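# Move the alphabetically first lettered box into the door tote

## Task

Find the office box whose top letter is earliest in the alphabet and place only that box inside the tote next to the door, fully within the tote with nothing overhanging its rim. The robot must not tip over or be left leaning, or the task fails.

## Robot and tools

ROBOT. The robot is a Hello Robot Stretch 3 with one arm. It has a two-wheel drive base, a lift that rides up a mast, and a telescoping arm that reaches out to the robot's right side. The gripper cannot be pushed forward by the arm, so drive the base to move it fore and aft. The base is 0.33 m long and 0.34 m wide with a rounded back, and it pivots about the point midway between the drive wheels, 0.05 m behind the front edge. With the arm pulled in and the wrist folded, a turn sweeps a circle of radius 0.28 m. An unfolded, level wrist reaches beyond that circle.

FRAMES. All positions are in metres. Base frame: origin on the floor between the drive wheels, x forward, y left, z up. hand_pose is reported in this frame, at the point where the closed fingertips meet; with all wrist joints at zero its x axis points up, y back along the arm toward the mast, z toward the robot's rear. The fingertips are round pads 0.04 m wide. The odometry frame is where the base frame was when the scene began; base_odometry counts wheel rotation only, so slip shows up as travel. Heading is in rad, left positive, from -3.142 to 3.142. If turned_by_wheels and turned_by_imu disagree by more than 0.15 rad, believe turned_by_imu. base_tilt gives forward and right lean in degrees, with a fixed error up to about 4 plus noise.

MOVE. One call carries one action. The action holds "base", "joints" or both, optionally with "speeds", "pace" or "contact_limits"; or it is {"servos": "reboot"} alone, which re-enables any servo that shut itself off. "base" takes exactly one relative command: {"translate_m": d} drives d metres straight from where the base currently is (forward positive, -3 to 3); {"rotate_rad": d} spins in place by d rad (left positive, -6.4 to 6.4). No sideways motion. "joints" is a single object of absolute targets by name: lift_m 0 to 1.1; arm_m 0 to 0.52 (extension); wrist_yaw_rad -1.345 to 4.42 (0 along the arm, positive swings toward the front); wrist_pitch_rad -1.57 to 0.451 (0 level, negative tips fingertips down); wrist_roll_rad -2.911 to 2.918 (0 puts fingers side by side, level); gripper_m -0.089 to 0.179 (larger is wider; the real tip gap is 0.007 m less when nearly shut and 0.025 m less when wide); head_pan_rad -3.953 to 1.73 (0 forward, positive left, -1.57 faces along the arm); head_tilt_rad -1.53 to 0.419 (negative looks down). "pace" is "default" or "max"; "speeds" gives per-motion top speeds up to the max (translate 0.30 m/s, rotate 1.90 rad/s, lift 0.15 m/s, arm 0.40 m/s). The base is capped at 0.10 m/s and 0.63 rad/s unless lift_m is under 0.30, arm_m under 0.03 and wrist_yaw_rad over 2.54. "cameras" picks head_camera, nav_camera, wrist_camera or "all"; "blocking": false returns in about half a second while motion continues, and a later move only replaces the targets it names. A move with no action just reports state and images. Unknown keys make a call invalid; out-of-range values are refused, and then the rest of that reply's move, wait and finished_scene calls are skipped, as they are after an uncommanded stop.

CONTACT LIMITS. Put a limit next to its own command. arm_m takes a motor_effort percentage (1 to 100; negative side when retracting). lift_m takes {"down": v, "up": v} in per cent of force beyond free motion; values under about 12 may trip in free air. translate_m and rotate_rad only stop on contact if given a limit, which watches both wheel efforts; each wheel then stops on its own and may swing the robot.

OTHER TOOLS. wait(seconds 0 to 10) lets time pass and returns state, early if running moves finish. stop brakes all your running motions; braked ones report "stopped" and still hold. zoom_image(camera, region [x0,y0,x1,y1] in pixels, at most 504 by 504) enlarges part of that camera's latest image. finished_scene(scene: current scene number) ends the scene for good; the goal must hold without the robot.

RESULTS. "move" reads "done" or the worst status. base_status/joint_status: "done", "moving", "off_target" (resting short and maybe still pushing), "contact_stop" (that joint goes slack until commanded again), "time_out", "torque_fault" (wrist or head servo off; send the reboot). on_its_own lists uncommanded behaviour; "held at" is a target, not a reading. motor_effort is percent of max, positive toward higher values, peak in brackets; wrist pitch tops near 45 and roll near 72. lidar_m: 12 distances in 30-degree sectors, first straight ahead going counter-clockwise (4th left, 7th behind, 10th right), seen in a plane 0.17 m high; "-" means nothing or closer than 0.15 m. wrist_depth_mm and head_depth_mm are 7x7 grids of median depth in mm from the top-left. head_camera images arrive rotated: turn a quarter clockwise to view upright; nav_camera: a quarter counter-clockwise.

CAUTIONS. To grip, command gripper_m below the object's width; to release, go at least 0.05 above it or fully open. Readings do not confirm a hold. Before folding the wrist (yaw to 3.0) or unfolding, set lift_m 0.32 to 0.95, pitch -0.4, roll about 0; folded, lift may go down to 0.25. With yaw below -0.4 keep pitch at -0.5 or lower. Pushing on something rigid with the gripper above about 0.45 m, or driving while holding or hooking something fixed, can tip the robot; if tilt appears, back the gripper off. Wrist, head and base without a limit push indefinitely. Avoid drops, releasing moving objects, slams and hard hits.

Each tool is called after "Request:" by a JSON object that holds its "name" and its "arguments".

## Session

Request:
{"name": "move", "arguments": {"joints": {"head_pan_rad": 0.9, "head_tilt_rad": -0.35}, "cameras": ["nav_camera","head_camera"], "pace": "max"}}

Request:
{"name": "move", "arguments": {"joints": {"head_pan_rad": -0.6}, "cameras": ["nav_camera","head_camera"], "pace": "max"}}

Request:
{"name": "move", "arguments": {"joints": {"head_pan_rad": -2.1}, "cameras": ["nav_camera","head_camera"], "pace": "max"}}

Request:
{"name": "move", "arguments": {"joints": {"head_pan_rad": -3.6}, "cameras": ["nav_camera","head_camera"], "pace": "max"}}

Scene clock: 0.90 s.
move: done
base_odometry: x=+0.000 y=+0.000 heading=+0.000
turned_by_wheels: +0.000
turned_by_imu: +0.000
base_tilt: forward=+1.1 right=-0.1
lidar_m: 0.73 0.74 0.91 1.57 1.59 1.09 1.00 1.01 1.25 1.55 1.23 0.80
head_depth_mm: 699 726 759 797 836 881 933 / 760 791 830 875 924 978 1037 / 1987 2090 2227 2316 1033 1103 1173 / 1854 1964 2113 2275 2388 1882 1499 / 1726 1819 1922 2048 2185 1867 1504 / 1601 1686 1770 1877 1998 1856 1499 / 1498 1574 1645 1741 1862 1840 1488
base_status: not commanded
joint_positions: lift_m=+0.337 arm_m=+0.002 wrist_yaw_rad=+3.032 wrist_pitch_rad=-0.535 wrist_roll_rad=+0.000 gripper_m=+0.037 head_pan_rad=+0.919 head_tilt_rad=-0.349
joint_status: all done
measured_speeds: all 0
motor_effort: left_wheel=-0.6(0.8) right_wheel=+2.2(2.6) lift_m=+27.4(27.6) arm_m=-6.5(7.0) wrist_yaw_rad=+1.1(1.4) wrist_pitch_rad=+2.1(2.6) wrist_roll_rad=+0.8(1.1) gripper_m=+0.2(0.9) head_pan_rad=+0.9(3.8) head_tilt_rad=-2.4(3.9)
hand_pose: x=+0.0015 y=+0.0602 z=+0.3248 quat_wxyz=(+0.224, +0.691, +0.150, +0.671) (m; base frame)
wrist_depth_mm: - 140 - - - - 736 / - 156 - - - - - / 903 176 203 898 904 878 - / 716 692 201 719 726 715 686 / 598 613 219 603 604 604 609 / 522 519 128 146 508 523 518 / 454 308 293 302 433 455 459
pictures: head_camera (sideways), nav_camera (sideways)
Images, in order (width x height): head_camera 896x504, nav_camera 672x504.

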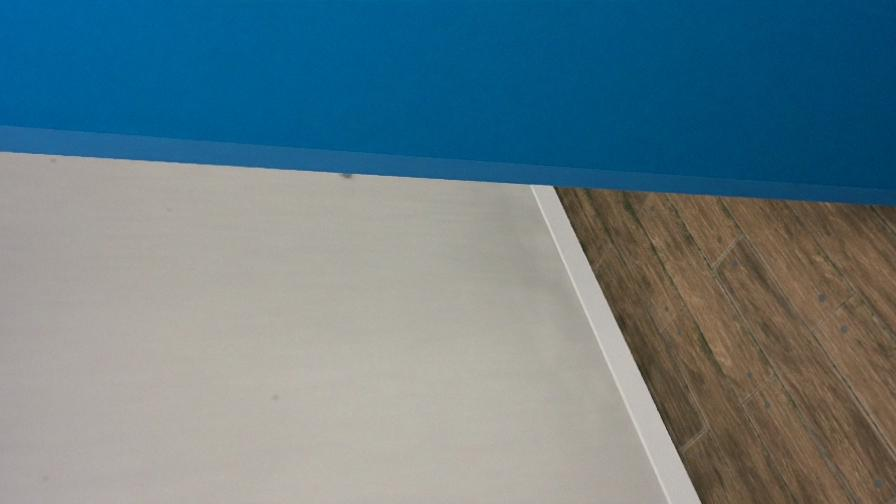

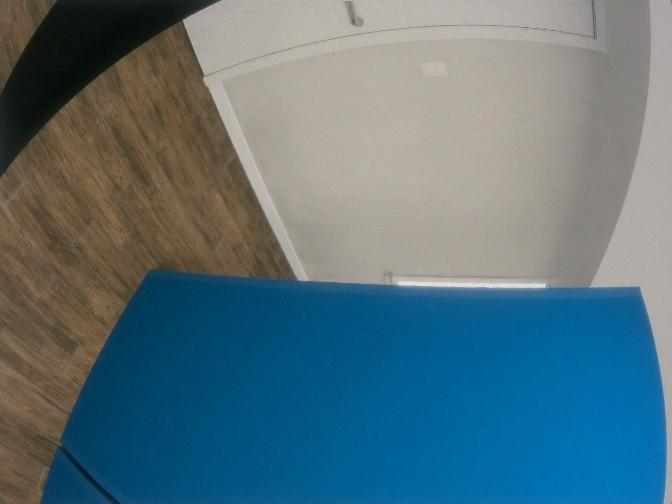

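Scene clock: 1.93 s.
move: done
base_odometry: x=+0.000 y=+0.000 heading=+0.000
turned_by_wheels: +0.000
turned_by_imu: +0.000
base_tilt: forward=+0.8 right=+0.0
lidar_m: 0.73 0.73 0.91 1.57 1.59 1.09 1.00 1.01 1.25 1.54 1.23 0.80
head_depth_mm: 1045 1133 1243 1366 1528 1702 1506 / 946 1022 1097 1204 1327 1476 1505 / 868 933 1003 1080 1172 1290 1412 / 803 854 911 979 1055 1150 1253 / 744 789 838 890 961 1035 1118 / 694 735 776 821 877 939 1009 / 649 687 723 772 823 866 927
base_status: not commanded
joint_positions: lift_m=+0.337 arm_m=+0.002 wrist_yaw_rad=+3.032 wrist_pitch_rad=-0.535 wrist_roll_rad=+0.000 gripper_m=+0.037 head_pan_rad=-0.623 head_tilt_rad=-0.349
joint_status: all done
measured_speeds: all 0
motor_effort: left_wheel=-0.4(0.7) right_wheel=+1.9(3.0) lift_m=+28.0(28.1) arm_m=-8.9(8.9) wrist_yaw_rad=+0.6(1.3) wrist_pitch_rad=+2.5(2.6) wrist_roll_rad=+0.8(1.0) gripper_m=-0.6(1.2) head_pan_rad=-0.1(5.3) head_tilt_rad=-1.7(2.5)
hand_pose: x=+0.0015 y=+0.0602 z=+0.3248 quat_wxyz=(+0.224, +0.691, +0.150, +0.671) (m; base frame)
wrist_depth_mm: - 141 - - - - 729 / - 155 - - - - - / 893 177 202 872 879 888 - / 728 689 202 718 714 734 698 / 600 616 221 603 598 602 606 / 518 517 128 146 506 525 522 / 455 308 293 300 434 454 460
pictures: head_camera (sideways), nav_camera (sideways)
Images, in order (width x height): head_camera 896x504, nav_camera 672x504.

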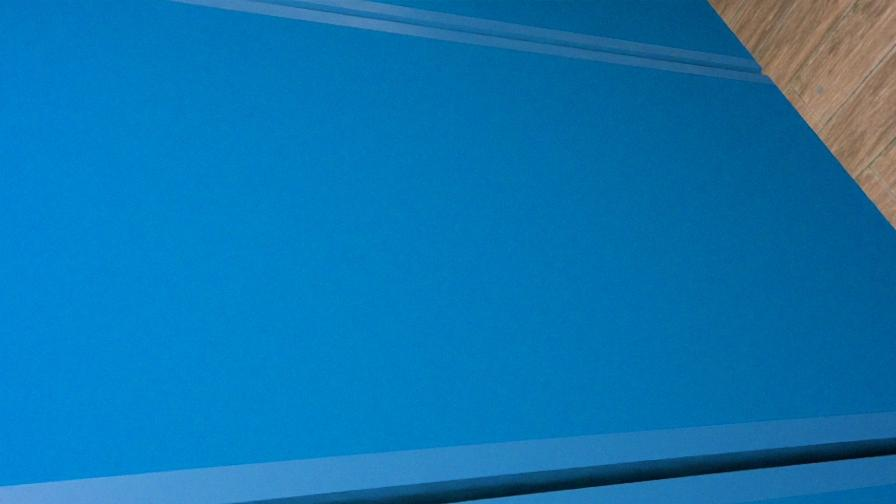

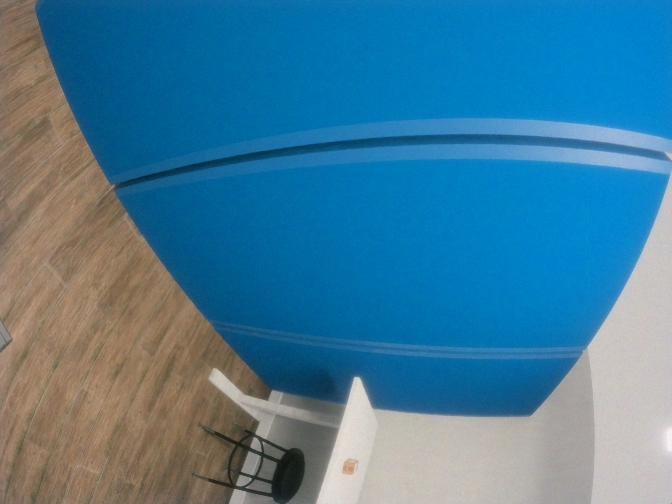

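Scene clock: 2.97 s.
move: done
base_odometry: x=+0.000 y=+0.000 heading=+0.000
turned_by_wheels: +0.000
turned_by_imu: +0.000
base_tilt: forward=+0.9 right=-0.2
lidar_m: 0.73 0.74 0.91 1.57 1.58 1.09 1.00 1.01 1.25 1.55 1.23 0.80
head_depth_mm: 1053 1090 1135 1183 1234 1299 1369 / 1157 1198 1253 1310 1401 1475 1468 / 1268 1334 1392 1483 1573 1678 1502 / 1424 1497 1604 1700 1828 1810 1498 / 1621 1720 1827 1966 2131 1873 1502 / 1884 2003 2084 2133 2248 1878 1498 / 1953 2080 2154 2283 2338 1839 1500
base_status: not commanded
joint_positions: lift_m=+0.337 arm_m=+0.002 wrist_yaw_rad=+3.032 wrist_pitch_rad=-0.535 wrist_roll_rad=+0.000 gripper_m=+0.037 head_pan_rad=-2.145 head_tilt_rad=-0.350
joint_status: all done
measured_speeds: all 0
motor_effort: left_wheel=-0.5(0.7) right_wheel=+2.1(2.6) lift_m=+28.2(28.7) arm_m=-11.0(11.0) wrist_yaw_rad=+0.9(1.1) wrist_pitch_rad=+2.1(2.8) wrist_roll_rad=+0.7(1.0) gripper_m=-0.1(1.1) head_pan_rad=+1.6(5.1) head_tilt_rad=-1.3(2.5)
hand_pose: x=+0.0015 y=+0.0602 z=+0.3248 quat_wxyz=(+0.224, +0.691, +0.150, +0.671) (m; base frame)
wrist_depth_mm: - 140 - - - - 740 / - 155 - - - - - / 900 176 203 887 887 867 - / 716 700 201 713 741 720 682 / 603 595 220 612 609 606 602 / 521 517 127 146 511 518 525 / 459 305 293 297 440 453 454
pictures: head_camera (sideways), nav_camera (sideways)
Images, in order (width x height): head_camera 896x504, nav_camera 672x504.

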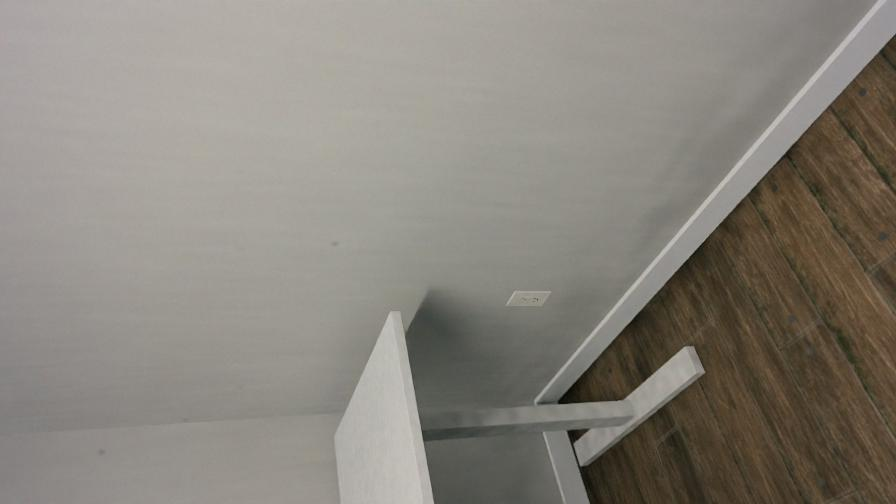

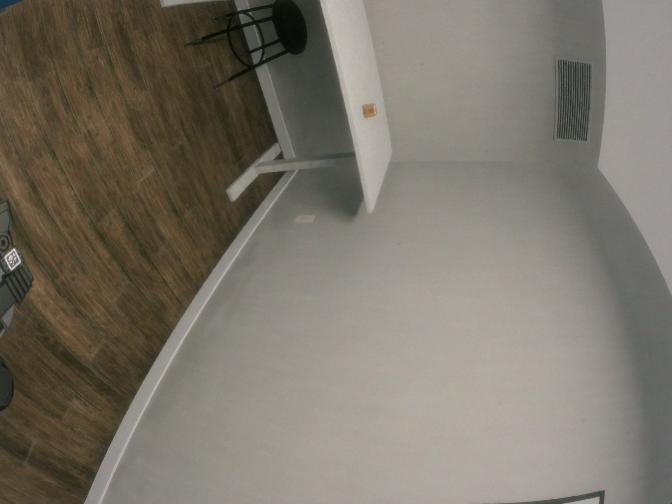

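Scene clock: 4.00 s.
move: done
base_odometry: x=+0.000 y=+0.000 heading=+0.000
turned_by_wheels: +0.000
turned_by_imu: +0.000
base_tilt: forward=+1.2 right=-0.1
lidar_m: 0.73 0.74 0.91 1.57 1.59 1.09 1.00 1.01 1.25 1.55 1.23 0.80
head_depth_mm: 1277 1376 1491 1649 1791 1850 1484 / 1184 1274 1379 1493 1614 1762 1509 / 1104 1181 1271 1357 1491 1612 1506 / 1034 1101 1174 1266 1360 1479 1500 / 984 1042 1098 1175 1267 1352 1431 / 922 976 1039 1101 1168 1263 1356 / 860 924 973 1026 1099 1175 1259
base_status: not commanded
joint_positions: lift_m=+0.337 arm_m=+0.002 wrist_yaw_rad=+3.032 wrist_pitch_rad=-0.535 wrist_roll_rad=+0.000 gripper_m=+0.037 head_pan_rad=-3.653 head_tilt_rad=-0.350
joint_status: all done
measured_speeds: all 0
motor_effort: left_wheel=-0.4(0.8) right_wheel=+2.2(2.6) lift_m=+28.7(28.8) arm_m=-13.3(13.3) wrist_yaw_rad=+0.9(1.4) wrist_pitch_rad=+2.4(2.6) wrist_roll_rad=+0.8(1.1) gripper_m=-0.5(1.3) head_pan_rad=+3.0(4.9) head_tilt_rad=-2.1(3.4)
hand_pose: x=+0.0015 y=+0.0602 z=+0.3248 quat_wxyz=(+0.224, +0.691, +0.150, +0.671) (m; base frame)
wrist_depth_mm: - 140 - - - - 742 / - 155 - - - - - / 903 176 202 893 889 872 - / 718 703 201 716 720 727 697 / 606 609 220 605 604 604 604 / 518 523 127 145 509 527 527 / 455 307 291 300 430 457 458
pictures: head_camera (sideways), nav_camera (sideways)
Images, in order (width x height): head_camera 896x504, nav_camera 672x504.

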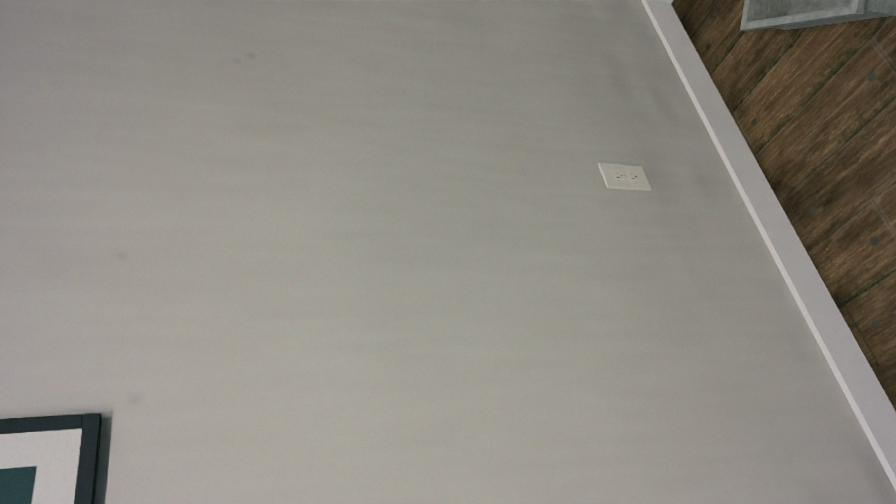

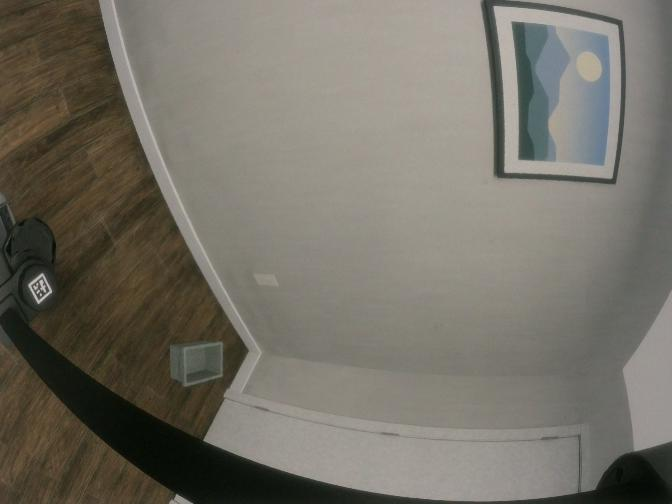

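Request:
{"name": "move", "arguments": {"base": {"rotate_rad": -1.42}, "joints": {"lift_m": 0.28, "head_pan_rad": 0.1, "head_tilt_rad": -0.35}, "pace": "max", "cameras": ["head_camera"]}}

Request:
{"name": "move", "arguments": {"base": {"translate_m": 0.55}, "pace": "max", "cameras": ["head_camera", "nav_camera"]}}

Scene clock: 20.53 s.
move: done
base_odometry: x=+0.000 y=+0.000 heading=-1.420
turned_by_wheels: -1.420
turned_by_imu: -1.413
base_tilt: forward=+1.0 right=-0.2
lidar_m: 1.79 1.02 0.75 0.73 0.76 1.65 1.57 1.39 1.03 1.00 1.04 1.45
head_depth_mm: 1792 1888 1997 1632 2298 1865 1506 / 1829 1953 2030 1809 2297 1866 1513 / 1868 1982 2082 1745 2260 1855 1501 / 1902 2030 2109 2300 2389 1886 1488 / 1954 2075 2137 2275 2370 1869 1491 / 1681 1755 1827 1821 1989 1873 1477 / 1376 1416 1462 1498 1554 1632 1490
base_status: done
joint_positions: lift_m=+0.280 arm_m=+0.002 wrist_yaw_rad=+3.032 wrist_pitch_rad=-0.536 wrist_roll_rad=+0.000 gripper_m=+0.037 head_pan_rad=+0.115 head_tilt_rad=-0.350
joint_status: all done
measured_speeds: translate_m=+0.000 rotate_rad=+0.000 lift_m=+0.000 arm_m=+0.000 wrist_yaw_rad=+0.000 wrist_pitch_rad=+0.000 wrist_roll_rad=+0.000 head_pan_rad=-0.024 head_tilt_rad=+0.000
motor_effort: left_wheel=+10.3(17.9) right_wheel=-7.7(15.7) lift_m=+23.1(27.0) arm_m=-20.5(22.6) wrist_yaw_rad=+0.7(1.4) wrist_pitch_rad=+2.4(3.0) wrist_roll_rad=+0.8(1.1) gripper_m=-1.0(1.3) head_pan_rad=-2.7(4.7) head_tilt_rad=-1.5(4.5)
hand_pose: x=+0.0015 y=+0.0601 z=+0.2672 quat_wxyz=(+0.224, +0.691, +0.150, +0.671) (m; base frame)
wrist_depth_mm: - 140 151 - 728 - - / 738 154 160 - 780 - - / 757 175 180 780 794 784 784 / 628 599 202 624 626 636 629 / 530 529 221 535 526 525 531 / 456 278 128 263 441 461 450 / 244 247 236 243 382 399 401
pictures: head_camera (sideways)
Images, in order (width x height): head_camera 896x504.

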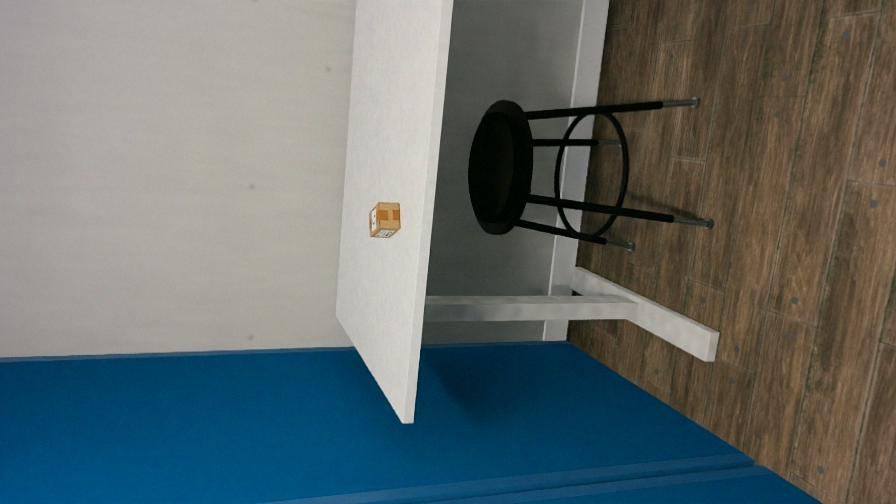

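Scene clock: 23.70 s.
move: done
base_odometry: x=+0.083 y=-0.544 heading=-1.419
turned_by_wheels: +0.000
turned_by_imu: +0.000
base_tilt: forward=+0.9 right=-0.2
lidar_m: 1.00 1.00 0.74 0.72 0.75 1.04 2.12 1.41 1.04 1.01 1.06 1.36
head_depth_mm: 1343 1418 1510 1293 949 1810 1518 / 1361 1438 1535 1276 997 1766 1476 / 1399 1475 1575 1270 993 1748 1468 / 1413 1499 1591 1257 1243 1678 1466 / 1436 1530 1620 1254 1858 1849 1494 / 1471 1556 1646 1240 1403 1562 1464 / 1400 1436 1485 1243 1513 1650 1492
base_status: done
joint_positions: lift_m=+0.280 arm_m=+0.002 wrist_yaw_rad=+3.032 wrist_pitch_rad=-0.536 wrist_roll_rad=+0.000 gripper_m=+0.037 head_pan_rad=+0.101 head_tilt_rad=-0.350
joint_status: not commanded
measured_speeds: all 0
motor_effort: left_wheel=+6.8(20.4) right_wheel=-1.3(7.8) lift_m=+29.2(29.3) arm_m=-18.0(20.9) wrist_yaw_rad=+0.6(1.2) wrist_pitch_rad=+2.4(3.0) wrist_roll_rad=+0.8(1.1) gripper_m=-0.5(1.1) head_pan_rad=-3.1(4.6) head_tilt_rad=-0.1(2.0)
hand_pose: x=+0.0015 y=+0.0601 z=+0.2672 quat_wxyz=(+0.224, +0.691, +0.150, +0.671) (m; base frame)
wrist_depth_mm: - 140 152 - - - 736 / - 154 160 - - - 818 / 764 175 179 750 791 798 786 / 637 608 201 626 626 626 651 / 522 535 220 526 532 519 528 / 453 279 128 263 439 453 450 / 244 250 236 243 385 399 402
pictures: head_camera (sideways), nav_camera (sideways)
Images, in order (width x height): head_camera 896x504, nav_camera 672x504.

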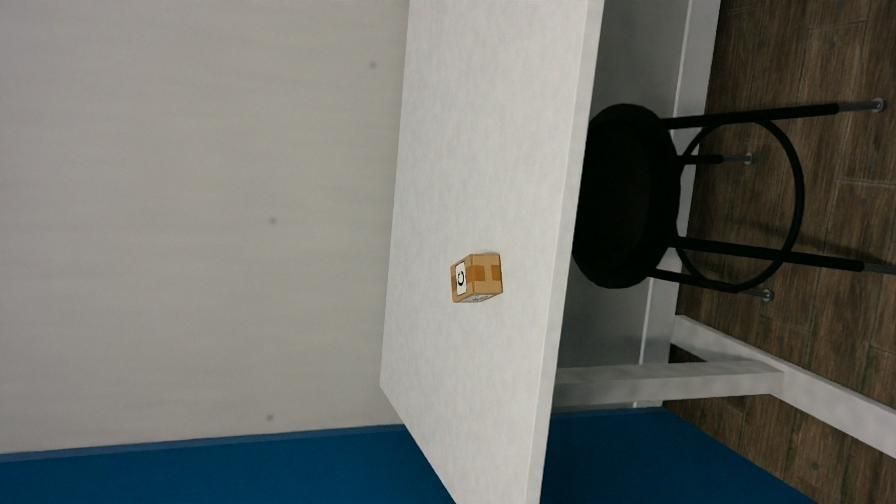

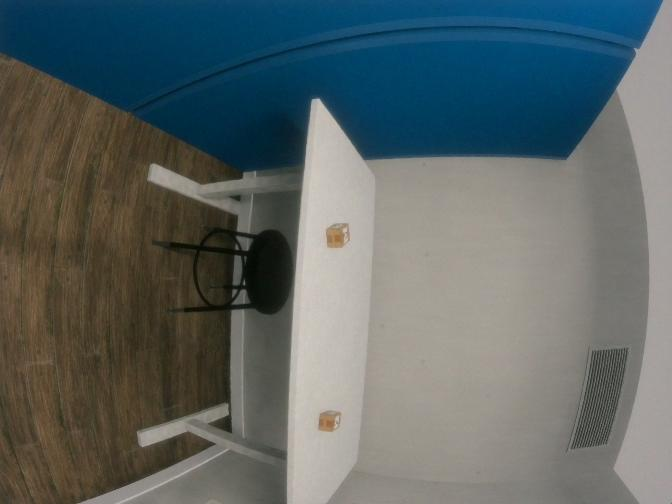

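Request:
{"name": "zoom_image", "arguments": {"camera": "head_camera", "region": [444, 246, 508, 308]}}

Request:
{"name": "move", "arguments": {"joints": {"head_pan_rad": -0.65}, "pace": "max", "cameras": ["head_camera"]}}

Scaled by 7.875 from the camera's 896x504 image, which has a finer 1280x720 frame.

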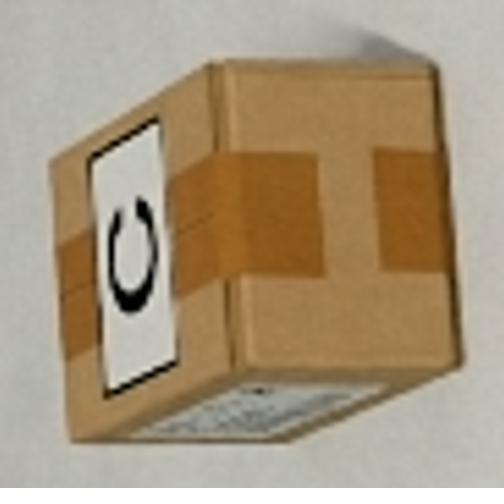

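Scene clock: 26.73 s.
move: done
base_odometry: x=+0.083 y=-0.544 heading=-1.419
turned_by_wheels: +0.000
turned_by_imu: +0.000
base_tilt: forward=+0.9 right=-0.1
lidar_m: 1.00 1.01 0.74 0.72 0.75 1.04 2.12 1.41 1.04 1.01 1.06 1.37
head_depth_mm: 1118 1159 1199 1253 1302 1379 1405 / 1240 1287 1340 1377 1475 1560 1509 / 1384 1446 1525 1358 1708 1773 1472 / 1568 1655 1778 1265 1866 1704 1498 / 1575 1674 1766 1251 2040 1854 1491 / 1492 1580 1672 1172 1890 1856 1485 / 1415 1489 1568 1238 981 1805 1489
base_status: not commanded
joint_positions: lift_m=+0.280 arm_m=+0.002 wrist_yaw_rad=+3.032 wrist_pitch_rad=-0.536 wrist_roll_rad=+0.000 gripper_m=+0.037 head_pan_rad=-0.670 head_tilt_rad=-0.350
joint_status: all done
measured_speeds: all 0
motor_effort: left_wheel=+6.7(6.9) right_wheel=-1.1(1.6) lift_m=+32.0(32.3) arm_m=-15.2(16.3) wrist_yaw_rad=+0.8(1.2) wrist_pitch_rad=+2.5(2.8) wrist_roll_rad=+0.8(1.0) gripper_m=-0.3(1.2) head_pan_rad=-1.2(5.1) head_tilt_rad=+0.1(1.2)
hand_pose: x=+0.0015 y=+0.0601 z=+0.2672 quat_wxyz=(+0.224, +0.691, +0.150, +0.671) (m; base frame)
wrist_depth_mm: - 141 151 - - - 741 / - 154 160 - - - 806 / 768 175 179 746 789 787 781 / 638 608 203 624 637 621 643 / 532 528 221 526 531 537 535 / 459 276 128 261 442 458 455 / 242 248 237 242 380 401 402
pictures: head_camera (sideways)
Images, in order (width x height): head_camera 896x504.

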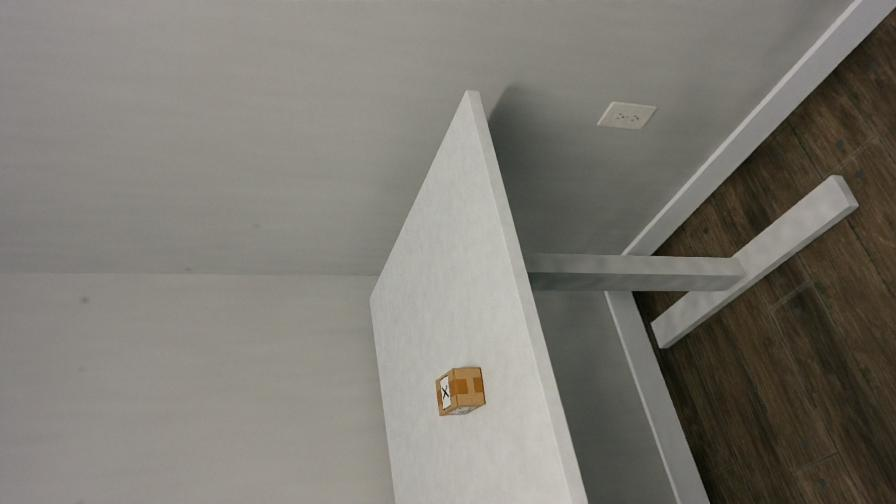

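Request:
{"name": "move", "arguments": {"base": {"rotate_rad": 0.405}, "pace": "max"}}

Request:
{"name": "move", "arguments": {"base": {"translate_m": 0.337}, "pace": "max"}}

Request:
{"name": "move", "arguments": {"base": {"rotate_rad": 1.169}, "joints": {"lift_m": 0.885, "wrist_pitch_rad": -0.4, "head_pan_rad": -1.57, "head_tilt_rad": -0.5}, "pace": "max", "cameras": ["head_camera"]}}

Scene clock: 47.93 s.
move: done
base_odometry: x=+0.083 y=-0.544 heading=-1.015
turned_by_wheels: +0.405
turned_by_imu: +0.404
base_tilt: forward=+0.8 right=-0.2
lidar_m: 1.00 0.77 0.72 0.73 0.93 2.12 1.62 1.08 1.01 1.03 1.31 1.38
head_depth_mm: 1470 1576 1682 1290 1441 1586 1520 / 1450 1544 1638 1205 1891 1868 1506 / 1427 1519 1616 1275 1869 1889 1505 / 1412 1504 1602 1262 1832 1854 1502 / 1374 1480 1572 1252 983 1797 1453 / 1368 1448 1539 1244 980 1678 1483 / 1343 1421 1521 1243 972 1383 1410
base_status: done
joint_positions: lift_m=+0.280 arm_m=+0.002 wrist_yaw_rad=+3.032 wrist_pitch_rad=-0.536 wrist_roll_rad=+0.000 gripper_m=+0.037 head_pan_rad=-0.650 head_tilt_rad=-0.350
joint_status: not commanded
measured_speeds: all 0
motor_effort: left_wheel=-8.9(16.2) right_wheel=+8.3(15.7) lift_m=+30.7(31.9) arm_m=-11.8(12.4) wrist_yaw_rad=+0.6(1.3) wrist_pitch_rad=+2.4(2.9) wrist_roll_rad=+0.9(1.0) gripper_m=-0.3(1.1) head_pan_rad=+3.7(3.9) head_tilt_rad=+0.4(1.3)
hand_pose: x=+0.0014 y=+0.0601 z=+0.2672 quat_wxyz=(+0.224, +0.691, +0.150, +0.671) (m; base frame)
wrist_depth_mm: - 140 152 736 - - - / - 155 160 796 - - - / 785 177 203 785 764 723 - / 630 626 202 635 644 623 615 / 532 532 220 527 527 536 528 / 461 278 128 263 449 461 454 / 242 249 238 242 383 402 403
pictures: none

Scene clock: 50.37 s.
move: done
base_odometry: x=+0.261 y=-0.830 heading=-1.015
turned_by_wheels: +0.000
turned_by_imu: +0.000
base_tilt: forward=+1.0 right=-0.1
lidar_m: 0.93 0.62 0.58 0.59 0.75 2.42 1.83 1.23 1.14 1.16 1.21 0.68
head_depth_mm: 1186 1270 1354 1296 862 693 1515 / 1179 1247 1337 1283 853 690 1506 / 1154 1224 1317 1274 851 665 1512 / 1135 1205 1290 1257 846 664 1391 / 1111 1186 1263 1249 844 637 929 / 1095 1164 1250 1245 840 637 934 / 1090 1154 1216 1229 766 636 1445
base_status: done
joint_positions: lift_m=+0.280 arm_m=+0.002 wrist_yaw_rad=+3.032 wrist_pitch_rad=-0.536 wrist_roll_rad=+0.000 gripper_m=+0.037 head_pan_rad=-0.650 head_tilt_rad=-0.350
joint_status: not commanded
measured_speeds: all 0
motor_effort: left_wheel=+5.1(13.0) right_wheel=+0.1(14.8) lift_m=+27.2(30.7) arm_m=-14.3(14.6) wrist_yaw_rad=+0.3(1.2) wrist_pitch_rad=+2.5(3.0) wrist_roll_rad=+0.8(1.0) gripper_m=+0.6(1.4) head_pan_rad=+2.7(4.2) head_tilt_rad=+0.6(1.7)
hand_pose: x=+0.0015 y=+0.0601 z=+0.2672 quat_wxyz=(+0.224, +0.691, +0.150, +0.671) (m; base frame)
wrist_depth_mm: - 140 151 - - - - / - 154 160 - - - - / 782 176 179 718 - - 550 / 627 609 201 623 630 610 611 / 533 525 219 526 532 529 531 / 451 278 128 263 441 452 454 / 242 249 238 244 379 399 396
pictures: none

Scene clock: 55.20 s.
move: done
base_odometry: x=+0.261 y=-0.830 heading=+0.154
turned_by_wheels: +1.169
turned_by_imu: +1.166
base_tilt: forward=+0.9 right=-0.2
lidar_m: 0.58 0.61 0.83 2.41 1.62 1.19 1.15 1.19 0.83 0.68 0.82 0.60
head_depth_mm: 1096 1185 1263 913 684 1618 1416 / 1101 1202 1267 909 680 1290 1311 / 1115 1199 1265 909 678 995 1342 / 1117 1214 1280 898 703 1482 1342 / 1127 1217 1291 901 700 1592 1398 / 1127 1230 1301 897 700 1317 1307 / 1142 1250 1314 892 726 1544 1337
base_status: done
joint_positions: lift_m=+0.885 arm_m=+0.002 wrist_yaw_rad=+3.032 wrist_pitch_rad=-0.420 wrist_roll_rad=+0.000 gripper_m=+0.037 head_pan_rad=-1.571 head_tilt_rad=-0.500
joint_status: all done
measured_speeds: all 0
motor_effort: left_wheel=-8.1(17.1) right_wheel=+9.5(15.4) lift_m=+30.9(34.2) arm_m=-19.2(22.4) wrist_yaw_rad=+1.2(1.4) wrist_pitch_rad=+3.5(8.1) wrist_roll_rad=+0.7(1.1) gripper_m=-0.7(1.5) head_pan_rad=+3.1(5.7) head_tilt_rad=-2.3(4.7)
hand_pose: x=+0.0032 y=+0.0761 z=+0.8973 quat_wxyz=(+0.185, +0.698, +0.110, +0.683) (m; base frame)
wrist_depth_mm: - 137 - - - - 623 / - 147 - - - - 649 / - 160 - - - - 700 / - - 204 - - - - / - - 198 - - - - / - - 128 - - - - / - - 254 - - - -
pictures: head_camera (sideways)
Images, in order (width x height): head_camera 896x504.

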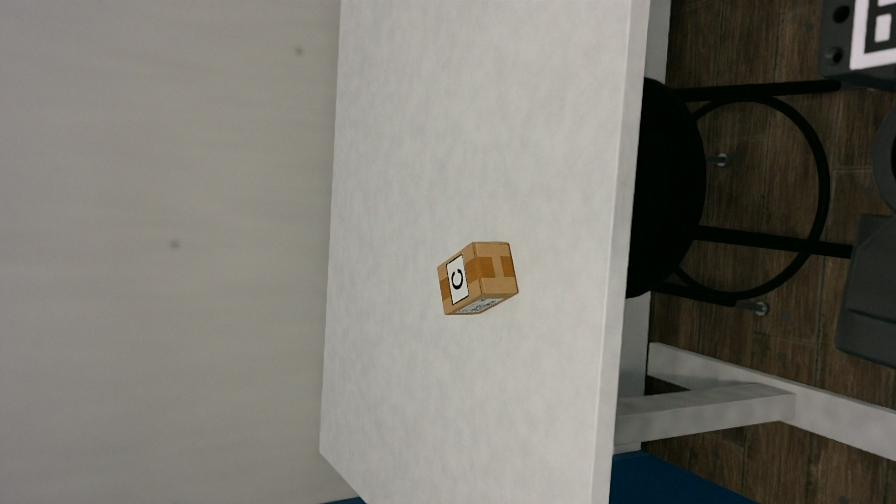

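Request:
{"name": "move", "arguments": {"base": {"translate_m": 0.015}, "joints": {"wrist_yaw_rad": 0.32, "gripper_m": 0.179}, "pace": "max"}}

Request:
{"name": "move", "arguments": {"joints": {"arm_m": 0.22, "wrist_pitch_rad": -0.32, "lift_m": 0.873}, "cameras": ["wrist_camera"]}}

Scene clock: 62.10 s.
move: done
base_odometry: x=+0.276 y=-0.828 heading=+0.154
turned_by_wheels: +0.000
turned_by_imu: +0.001
base_tilt: forward=+1.1 right=-0.2
lidar_m: 0.57 0.59 0.81 2.41 1.64 1.20 1.16 1.21 0.83 0.68 0.80 0.59
head_depth_mm: 1098 1184 1262 911 682 1618 1401 / 1098 1199 1271 905 681 1027 1305 / 1110 1201 1271 907 678 965 1275 / 1121 1213 1273 864 701 997 - / 1127 1224 1278 902 703 1575 1303 / 1134 1233 1288 898 698 1306 1271 / 1139 1239 1318 896 721 1512 1300
base_status: done
joint_positions: lift_m=+0.885 arm_m=+0.002 wrist_yaw_rad=+0.323 wrist_pitch_rad=-0.420 wrist_roll_rad=+0.000 gripper_m=+0.179 head_pan_rad=-1.570 head_tilt_rad=-0.500
joint_status: all done
measured_speeds: all 0
motor_effort: left_wheel=+1.1(7.9) right_wheel=+8.7(13.8) lift_m=+28.3(29.5) arm_m=-13.8(15.8) wrist_yaw_rad=-2.1(6.9) wrist_pitch_rad=+3.6(3.9) wrist_roll_rad=+0.8(1.0) gripper_m=+0.5(95.6) head_pan_rad=+2.4(4.0) head_tilt_rad=-1.4(2.9)
hand_pose: x=+0.0497 y=-0.3593 z=+0.8973 quat_wxyz=(+0.707, +0.257, -0.658, -0.034) (m; base frame)
wrist_depth_mm: - - - - - - - / - - - - 422 - - / - - - - - - - / - - - - - - - / - - - - 701 - - / - 120 - - - 135 123 / - - - - - - 109
pictures: none

Scene clock: 64.93 s.
move: done
base_odometry: x=+0.276 y=-0.828 heading=+0.154
turned_by_wheels: +0.000
turned_by_imu: +0.000
base_tilt: forward=+0.8 right=-0.1
lidar_m: 0.57 0.59 0.81 2.42 1.64 1.21 1.17 1.21 0.83 0.68 0.80 0.59
head_depth_mm: 1096 1181 1255 911 335 1527 1344 / 1097 1192 1274 906 362 1096 1278 / 1109 1205 1263 904 378 959 1336 / 1119 1211 1268 860 482 1278 1301 / 1123 1221 1286 896 675 1607 1335 / 1131 1236 1296 893 675 1332 1312 / 1143 1244 1329 895 721 1522 1328
base_status: not commanded
joint_positions: lift_m=+0.873 arm_m=+0.220 wrist_yaw_rad=+0.323 wrist_pitch_rad=-0.342 wrist_roll_rad=+0.000 gripper_m=+0.179 head_pan_rad=-1.570 head_tilt_rad=-0.500
joint_status: all done
measured_speeds: all 0
motor_effort: left_wheel=+1.1(1.3) right_wheel=+9.0(9.4) lift_m=+21.9(26.3) arm_m=+21.6(25.3) wrist_yaw_rad=-1.9(2.6) wrist_pitch_rad=+3.9(7.4) wrist_roll_rad=+0.7(1.1) gripper_m=+0.0(1.4) head_pan_rad=+2.9(4.0) head_tilt_rad=-1.8(2.5)
hand_pose: x=+0.0526 y=-0.5863 z=+0.9032 quat_wxyz=(+0.707, +0.231, -0.668, -0.007) (m; base frame)
wrist_depth_mm: - - - - - - - / - - - - - - - / - - - - - - - / - - - 248 246 - - / 247 238 248 248 249 250 251 / 125 195 212 212 212 204 123 / - 172 177 178 178 178 107
pictures: wrist_camera
Images, in order (width x height): wrist_camera 644x364.

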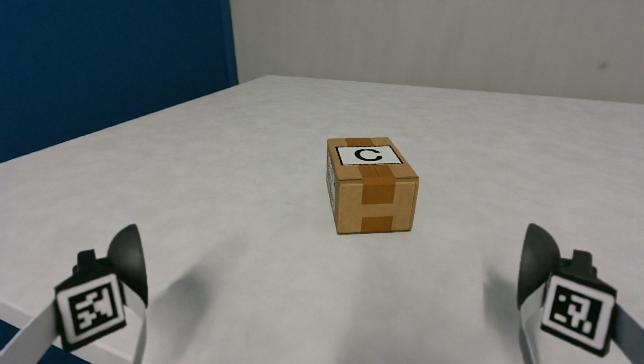

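Request:
{"name": "move", "arguments": {"base": {"translate_m": 0.016}, "joints": {"arm_m": 0.366, "lift_m": 0.87}, "contact_limits": {"arm_m": 45}}}

Request:
{"name": "move", "arguments": {"joints": {"gripper_m": 0.035}, "cameras": ["wrist_camera"]}}

Request:
{"name": "move", "arguments": {"joints": {"lift_m": 0.945}, "pace": "max", "cameras": ["wrist_camera"]}}

Request:
{"name": "move", "arguments": {"joints": {"arm_m": 0.005}, "speeds": {"arm_m": 0.25}}}

Request:
{"name": "move", "arguments": {"joints": {"wrist_yaw_rad": 2.65, "wrist_pitch_rad": -0.35, "head_pan_rad": 0.0, "head_tilt_rad": -0.35}, "cameras": ["wrist_camera"]}}

Scene clock: 73.77 s.
move: done
base_odometry: x=+0.291 y=-0.825 heading=+0.154
turned_by_wheels: +0.000
turned_by_imu: +0.001
base_tilt: forward=+0.8 right=-0.1
lidar_m: 0.55 0.58 0.79 2.41 1.66 1.22 1.18 1.22 0.84 0.68 0.78 0.57
head_depth_mm: 1096 1186 1270 440 330 1519 1312 / 1105 1187 1269 497 658 1080 1314 / 1115 1206 1266 514 643 1002 1341 / 1117 1218 1270 652 703 1480 1306 / 1127 1216 1283 896 700 1599 1334 / 1131 1226 1286 898 699 1298 1304 / 1144 1246 1316 893 722 1516 1337
base_status: done
joint_positions: lift_m=+0.870 arm_m=+0.366 wrist_yaw_rad=+0.323 wrist_pitch_rad=-0.341 wrist_roll_rad=+0.000 gripper_m=+0.179 head_pan_rad=-1.570 head_tilt_rad=-0.500
joint_status: all done
measured_speeds: all 0
motor_effort: left_wheel=+3.6(8.0) right_wheel=+6.9(12.7) lift_m=+20.0(23.4) arm_m=+23.1(25.5) wrist_yaw_rad=-2.0(2.1) wrist_pitch_rad=+3.8(4.1) wrist_roll_rad=+0.9(1.0) gripper_m=-0.2(1.3) head_pan_rad=+2.8(3.6) head_tilt_rad=-0.3(2.0)
contact_limits: arm_m 45 (drawing in: default 39, maximum 55; extending or still: default 49, maximum 70)
hand_pose: x=+0.0525 y=-0.7323 z=+0.9002 quat_wxyz=(+0.707, +0.231, -0.668, -0.007) (m; base frame)
wrist_depth_mm: - - - - - 563 525 / - - - - - - 552 / - - - - - - - / - - - - - - - / 251 252 241 165 244 255 243 / 125 190 207 140 193 199 123 / - 168 169 118 126 175 109
pictures: none

Scene clock: 75.73 s.
move: done
base_odometry: x=+0.291 y=-0.825 heading=+0.154
turned_by_wheels: +0.000
turned_by_imu: +0.000
base_tilt: forward=+0.9 right=-0.2
lidar_m: 0.55 0.57 0.80 2.42 1.66 1.22 1.18 1.22 0.84 0.68 0.78 0.57
head_depth_mm: 1096 1183 1255 440 330 1520 1315 / 1104 1191 1270 498 655 1087 1310 / 1112 1203 1262 516 644 1002 1337 / 1116 1210 1274 739 700 1469 1307 / 1127 1220 1290 898 699 1571 1330 / 1130 1225 1295 893 699 1302 1297 / 1137 1238 1317 896 724 1513 1329
base_status: not commanded
joint_positions: lift_m=+0.870 arm_m=+0.366 wrist_yaw_rad=+0.321 wrist_pitch_rad=-0.341 wrist_roll_rad=+0.000 gripper_m=+0.036 head_pan_rad=-1.570 head_tilt_rad=-0.500
joint_status: all done
measured_speeds: all 0
motor_effort: left_wheel=+3.7(3.9) right_wheel=+6.8(7.5) lift_m=+20.6(20.7) arm_m=+22.2(23.5) wrist_yaw_rad=-0.1(2.4) wrist_pitch_rad=+3.9(4.1) wrist_roll_rad=+0.7(1.0) gripper_m=-12.8(95.0) head_pan_rad=+3.3(4.0) head_tilt_rad=-0.4(1.9)
contact_limits: arm_m 45 (drawing in: default 39, maximum 55; extending or still: default 49, maximum 70)
hand_pose: x=+0.0522 y=-0.7325 z=+0.9002 quat_wxyz=(+0.707, +0.230, -0.668, -0.007) (m; base frame)
wrist_depth_mm: - - - - - 561 529 / - - - - - - 549 / - - - - - - - / - - - - - - - / 249 250 172 164 164 243 246 / 204 206 130 139 127 209 207 / 173 167 168 118 126 175 175
pictures: wrist_camera
Images, in order (width x height): wrist_camera 644x364.

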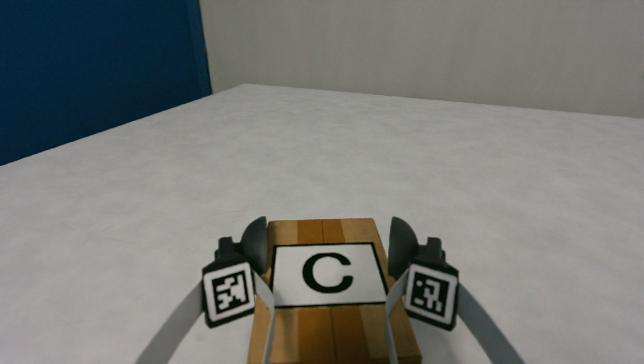

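Scene clock: 77.00 s.
move: done
base_odometry: x=+0.291 y=-0.825 heading=+0.154
turned_by_wheels: +0.000
turned_by_imu: +0.000
base_tilt: forward=+1.0 right=-0.3
lidar_m: 0.55 0.57 0.80 2.41 1.66 1.22 1.18 1.22 0.84 0.69 0.77 0.57
head_depth_mm: 1093 1187 433 347 685 1564 1316 / 1104 1200 458 796 679 1088 1312 / 1107 1196 485 507 677 996 1338 / 1119 1208 1256 752 701 1478 1306 / 1126 1224 1276 896 701 1604 1328 / 1132 1221 1305 896 699 1295 1311 / 1137 1247 1316 891 727 1503 1332
base_status: not commanded
joint_positions: lift_m=+0.945 arm_m=+0.366 wrist_yaw_rad=+0.321 wrist_pitch_rad=-0.345 wrist_roll_rad=+0.000 gripper_m=+0.036 head_pan_rad=-1.570 head_tilt_rad=-0.500
joint_status: all done
measured_speeds: all 0
motor_effort: left_wheel=+3.4(3.9) right_wheel=+7.0(7.3) lift_m=+30.7(34.6) arm_m=+20.8(22.3) wrist_yaw_rad=-0.6(0.9) wrist_pitch_rad=+4.3(4.6) wrist_roll_rad=+1.0(1.1) gripper_m=-12.7(13.6) head_pan_rad=+2.5(4.7) head_tilt_rad=+0.3(1.5)
contact_limits: arm_m 45 (drawing in: default 39, maximum 55; extending or still: default 49, maximum 70)
hand_pose: x=+0.0521 y=-0.7321 z=+0.9745 quat_wxyz=(+0.707, +0.231, -0.668, -0.009) (m; base frame)
wrist_depth_mm: - - - - - 550 527 / - - - - - - 545 / - - - - - - - / - - - - - - - / - - 154 164 152 - - / - - 130 140 126 - - / 253 104 248 118 123 249 250
pictures: wrist_camera
Images, in order (width x height): wrist_camera 644x364.

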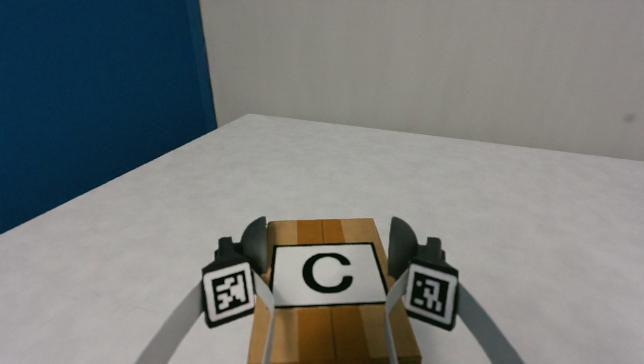

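Scene clock: 80.50 s.
move: done
base_odometry: x=+0.291 y=-0.825 heading=+0.154
turned_by_wheels: +0.000
turned_by_imu: +0.001
base_tilt: forward=+0.9 right=-0.1
lidar_m: 0.55 0.58 0.80 2.41 1.66 1.22 1.18 1.22 0.84 0.68 0.78 0.57
head_depth_mm: 1095 1191 1255 911 685 1619 - / 1099 1190 1274 908 680 999 - / 1114 1205 1256 900 704 963 - / 1116 1208 1272 904 701 - - / 1122 1213 1281 894 675 403 1305 / 1135 1227 1302 892 701 1273 1301 / 1132 1240 1316 893 725 1499 1325
base_status: not commanded
joint_positions: lift_m=+0.945 arm_m=+0.005 wrist_yaw_rad=+0.321 wrist_pitch_rad=-0.345 wrist_roll_rad=+0.000 gripper_m=+0.036 head_pan_rad=-1.570 head_tilt_rad=-0.500
joint_status: all done
measured_speeds: all 0
motor_effort: left_wheel=+3.5(3.8) right_wheel=+7.2(7.4) lift_m=+20.4(30.5) arm_m=-22.3(24.8) wrist_yaw_rad=-0.3(0.9) wrist_pitch_rad=+4.6(4.6) wrist_roll_rad=+0.8(1.1) gripper_m=-12.5(13.8) head_pan_rad=+3.0(3.5) head_tilt_rad=+0.0(1.3)
hand_pose: x=+0.0521 y=-0.3711 z=+0.9744 quat_wxyz=(+0.707, +0.231, -0.668, -0.009) (m; base frame)
wrist_depth_mm: - - - - - - - / - - - - - - - / - - - - - - - / - - - - - - - / - - 157 164 152 - - / - - 130 140 126 - - / 503 - - 117 122 - -
pictures: none

Scene clock: 82.77 s.
move: done
base_odometry: x=+0.291 y=-0.825 heading=+0.154
turned_by_wheels: +0.000
turned_by_imu: +0.000
base_tilt: forward=+0.8 right=-0.2
lidar_m: 0.55 0.57 0.79 2.41 1.66 1.22 1.18 1.22 0.84 0.68 0.78 0.57
head_depth_mm: 433 457 487 519 558 601 649 / 436 461 491 523 562 610 658 / 440 466 496 529 571 614 667 / 442 469 500 535 575 622 678 / 446 474 505 542 582 629 685 / 451 478 510 544 588 634 693 / 455 481 514 552 595 642 701
base_status: not commanded
joint_positions: lift_m=+0.945 arm_m=+0.005 wrist_yaw_rad=+2.647 wrist_pitch_rad=-0.373 wrist_roll_rad=+0.000 gripper_m=+0.036 head_pan_rad=+0.015 head_tilt_rad=-0.351
joint_status: all done
measured_speeds: translate_m=+0.000 rotate_rad=+0.000 lift_m=+0.000 arm_m=+0.000 wrist_yaw_rad=+0.000 wrist_pitch_rad=+0.000 wrist_roll_rad=+0.000 head_pan_rad=-0.024 head_tilt_rad=+0.000
motor_effort: left_wheel=+3.6(3.9) right_wheel=+6.7(7.5) lift_m=+22.3(22.3) arm_m=-21.0(22.5) wrist_yaw_rad=+3.2(6.5) wrist_pitch_rad=+4.2(7.7) wrist_roll_rad=+0.9(1.1) gripper_m=-12.5(13.8) head_pan_rad=-2.2(5.2) head_tilt_rad=+4.4(7.1)
hand_pose: x=+0.0879 y=+0.0523 z=+0.9679 quat_wxyz=(+0.298, +0.705, -0.043, +0.642) (m; base frame)
wrist_depth_mm: - - - - 707 - - / - - - - 733 - - / - - - - 802 - - / - - - - 864 - - / - - - 172 156 - - / - - 130 139 126 - - / 202 - - 118 121 - -
pictures: wrist_camera
Images, in order (width x height): wrist_camera 644x364.

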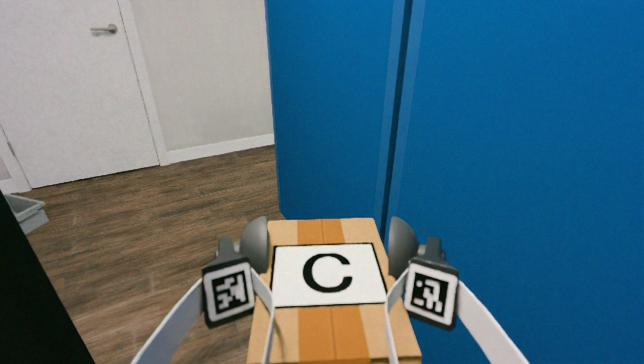

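Request:
{"name": "move", "arguments": {"base": {"rotate_rad": 1.404}, "joints": {"lift_m": 0.285}, "pace": "max"}}

Request:
{"name": "move", "arguments": {"base": {"translate_m": 1.734}, "pace": "max", "contact_limits": {"translate_m": 45}}}

Request:
{"name": "move", "arguments": {"base": {"rotate_rad": -1.298}, "pace": "max", "cameras": ["wrist_camera"]}}

Scene clock: 103.37 s.
move: done
base_odometry: x=+0.291 y=-0.825 heading=+1.557
turned_by_wheels: +1.403
turned_by_imu: +1.399
base_tilt: forward=+0.8 right=-0.1
lidar_m: 1.31 2.06 1.30 1.18 1.19 1.24 0.68 0.92 0.61 0.55 0.56 0.68
head_depth_mm: 1261 1273 1281 1283 1301 1318 1332 / 2189 2316 2437 2617 2179 1732 1516 / 2140 2262 2444 2643 2476 1854 1496 / 2106 2267 2422 2561 2460 1869 1490 / 2099 2206 2398 2518 2494 1854 1502 / 2053 2181 2336 2463 2467 1862 1506 / 2057 2186 2294 2456 2495 1869 1498
base_status: done
joint_positions: lift_m=+0.285 arm_m=+0.005 wrist_yaw_rad=+2.647 wrist_pitch_rad=-0.375 wrist_roll_rad=+0.000 gripper_m=+0.036 head_pan_rad=+0.000 head_tilt_rad=-0.350
joint_status: all done
measured_speeds: all 0
motor_effort: left_wheel=-10.1(14.7) right_wheel=+11.1(15.4) lift_m=+20.7(22.8) arm_m=-19.8(22.4) wrist_yaw_rad=+2.7(3.7) wrist_pitch_rad=+4.6(4.7) wrist_roll_rad=+0.8(1.0) gripper_m=-12.1(14.0) head_pan_rad=-2.6(4.6) head_tilt_rad=+2.6(4.9)
hand_pose: x=+0.0877 y=+0.0521 z=+0.3074 quat_wxyz=(+0.298, +0.706, -0.042, +0.642) (m; base frame)
wrist_depth_mm: - - - - - - - / - - - - - - - / - - - - - - - / 834 868 842 843 845 864 848 / 652 659 661 172 639 652 675 / 536 550 130 139 126 546 548 / 200 104 281 117 122 460 464
pictures: none

Scene clock: 110.57 s.
move: done
base_odometry: x=+0.315 y=+0.909 heading=+1.557
turned_by_wheels: +0.000
turned_by_imu: -0.001
base_tilt: forward=+1.0 right=-0.1
lidar_m: 0.75 0.75 0.89 1.48 1.49 1.81 2.55 0.45 0.33 0.51 1.31 0.83
head_depth_mm: 639 678 726 773 838 908 996 / 632 670 717 767 829 895 977 / 627 660 708 759 818 887 964 / 618 657 699 748 806 871 950 / 613 650 691 743 796 862 937 / 605 642 683 731 785 848 921 / 602 635 674 724 778 836 906
base_status: done
joint_positions: lift_m=+0.285 arm_m=+0.005 wrist_yaw_rad=+2.648 wrist_pitch_rad=-0.375 wrist_roll_rad=+0.000 gripper_m=+0.036 head_pan_rad=+0.000 head_tilt_rad=-0.350
joint_status: not commanded
measured_speeds: all 0
motor_effort: left_wheel=+1.9(13.5) right_wheel=+2.6(19.9) lift_m=+21.1(21.6) arm_m=-14.8(20.0) wrist_yaw_rad=+2.6(3.4) wrist_pitch_rad=+4.3(4.8) wrist_roll_rad=+0.8(1.1) gripper_m=-12.7(14.0) head_pan_rad=-3.0(4.2) head_tilt_rad=+2.6(4.5)
contact_limits: translate_m 45 (maximum 100)
hand_pose: x=+0.0876 y=+0.0521 z=+0.3074 quat_wxyz=(+0.298, +0.706, -0.042, +0.642) (m; base frame)
wrist_depth_mm: - - - - - 640 - / - - - - - 689 - / - - - - 889 - - / 848 812 834 867 795 - - / 660 645 658 171 638 650 630 / 540 545 130 139 127 540 541 / 199 104 282 118 122 458 455
pictures: none

Scene clock: 112.50 s.
move: done
base_odometry: x=+0.315 y=+0.909 heading=+0.260
turned_by_wheels: -1.298
turned_by_imu: -1.293
base_tilt: forward=+1.0 right=-0.3
lidar_m: 2.07 0.96 0.76 0.75 0.77 1.17 1.48 1.59 2.37 0.70 0.33 0.34
head_depth_mm: 2770 2902 3007 3249 2493 1883 1521 / 2835 2978 3073 3273 2491 1907 1511 / 2866 3009 3228 3432 2485 1871 1511 / 2929 3058 3211 3434 2469 1862 1494 / 2489 2631 2781 2946 2462 1843 1501 / 1854 1904 1965 2084 2143 1849 1507 / 1479 1507 1560 1575 1693 1711 1488
base_status: done
joint_positions: lift_m=+0.285 arm_m=+0.005 wrist_yaw_rad=+2.648 wrist_pitch_rad=-0.375 wrist_roll_rad=+0.000 gripper_m=+0.036 head_pan_rad=+0.000 head_tilt_rad=-0.350
joint_status: not commanded
measured_speeds: all 0
motor_effort: left_wheel=+9.8(18.6) right_wheel=-8.8(16.0) lift_m=+21.4(21.9) arm_m=-21.4(22.1) wrist_yaw_rad=+2.7(3.1) wrist_pitch_rad=+4.5(4.8) wrist_roll_rad=+0.9(1.0) gripper_m=-11.3(13.6) head_pan_rad=-1.8(4.3) head_tilt_rad=+1.4(3.0)
hand_pose: x=+0.0876 y=+0.0521 z=+0.3074 quat_wxyz=(+0.298, +0.706, -0.042, +0.642) (m; base frame)
wrist_depth_mm: - - - - - - - / - - - - - - - / - - - - - - - / 677 - 797 834 838 832 852 / 653 669 657 172 640 650 653 / 546 544 130 140 126 547 545 / 200 104 284 118 122 456 461
pictures: wrist_camera
Images, in order (width x height): wrist_camera 644x364.

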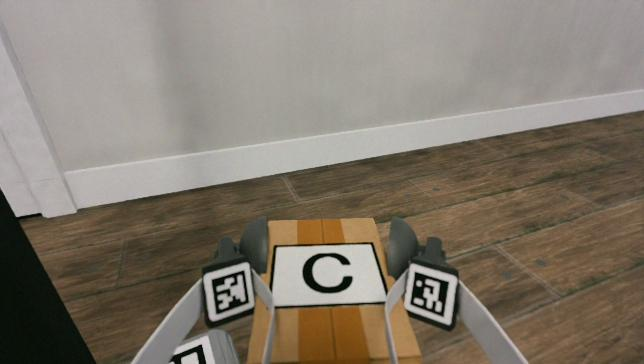

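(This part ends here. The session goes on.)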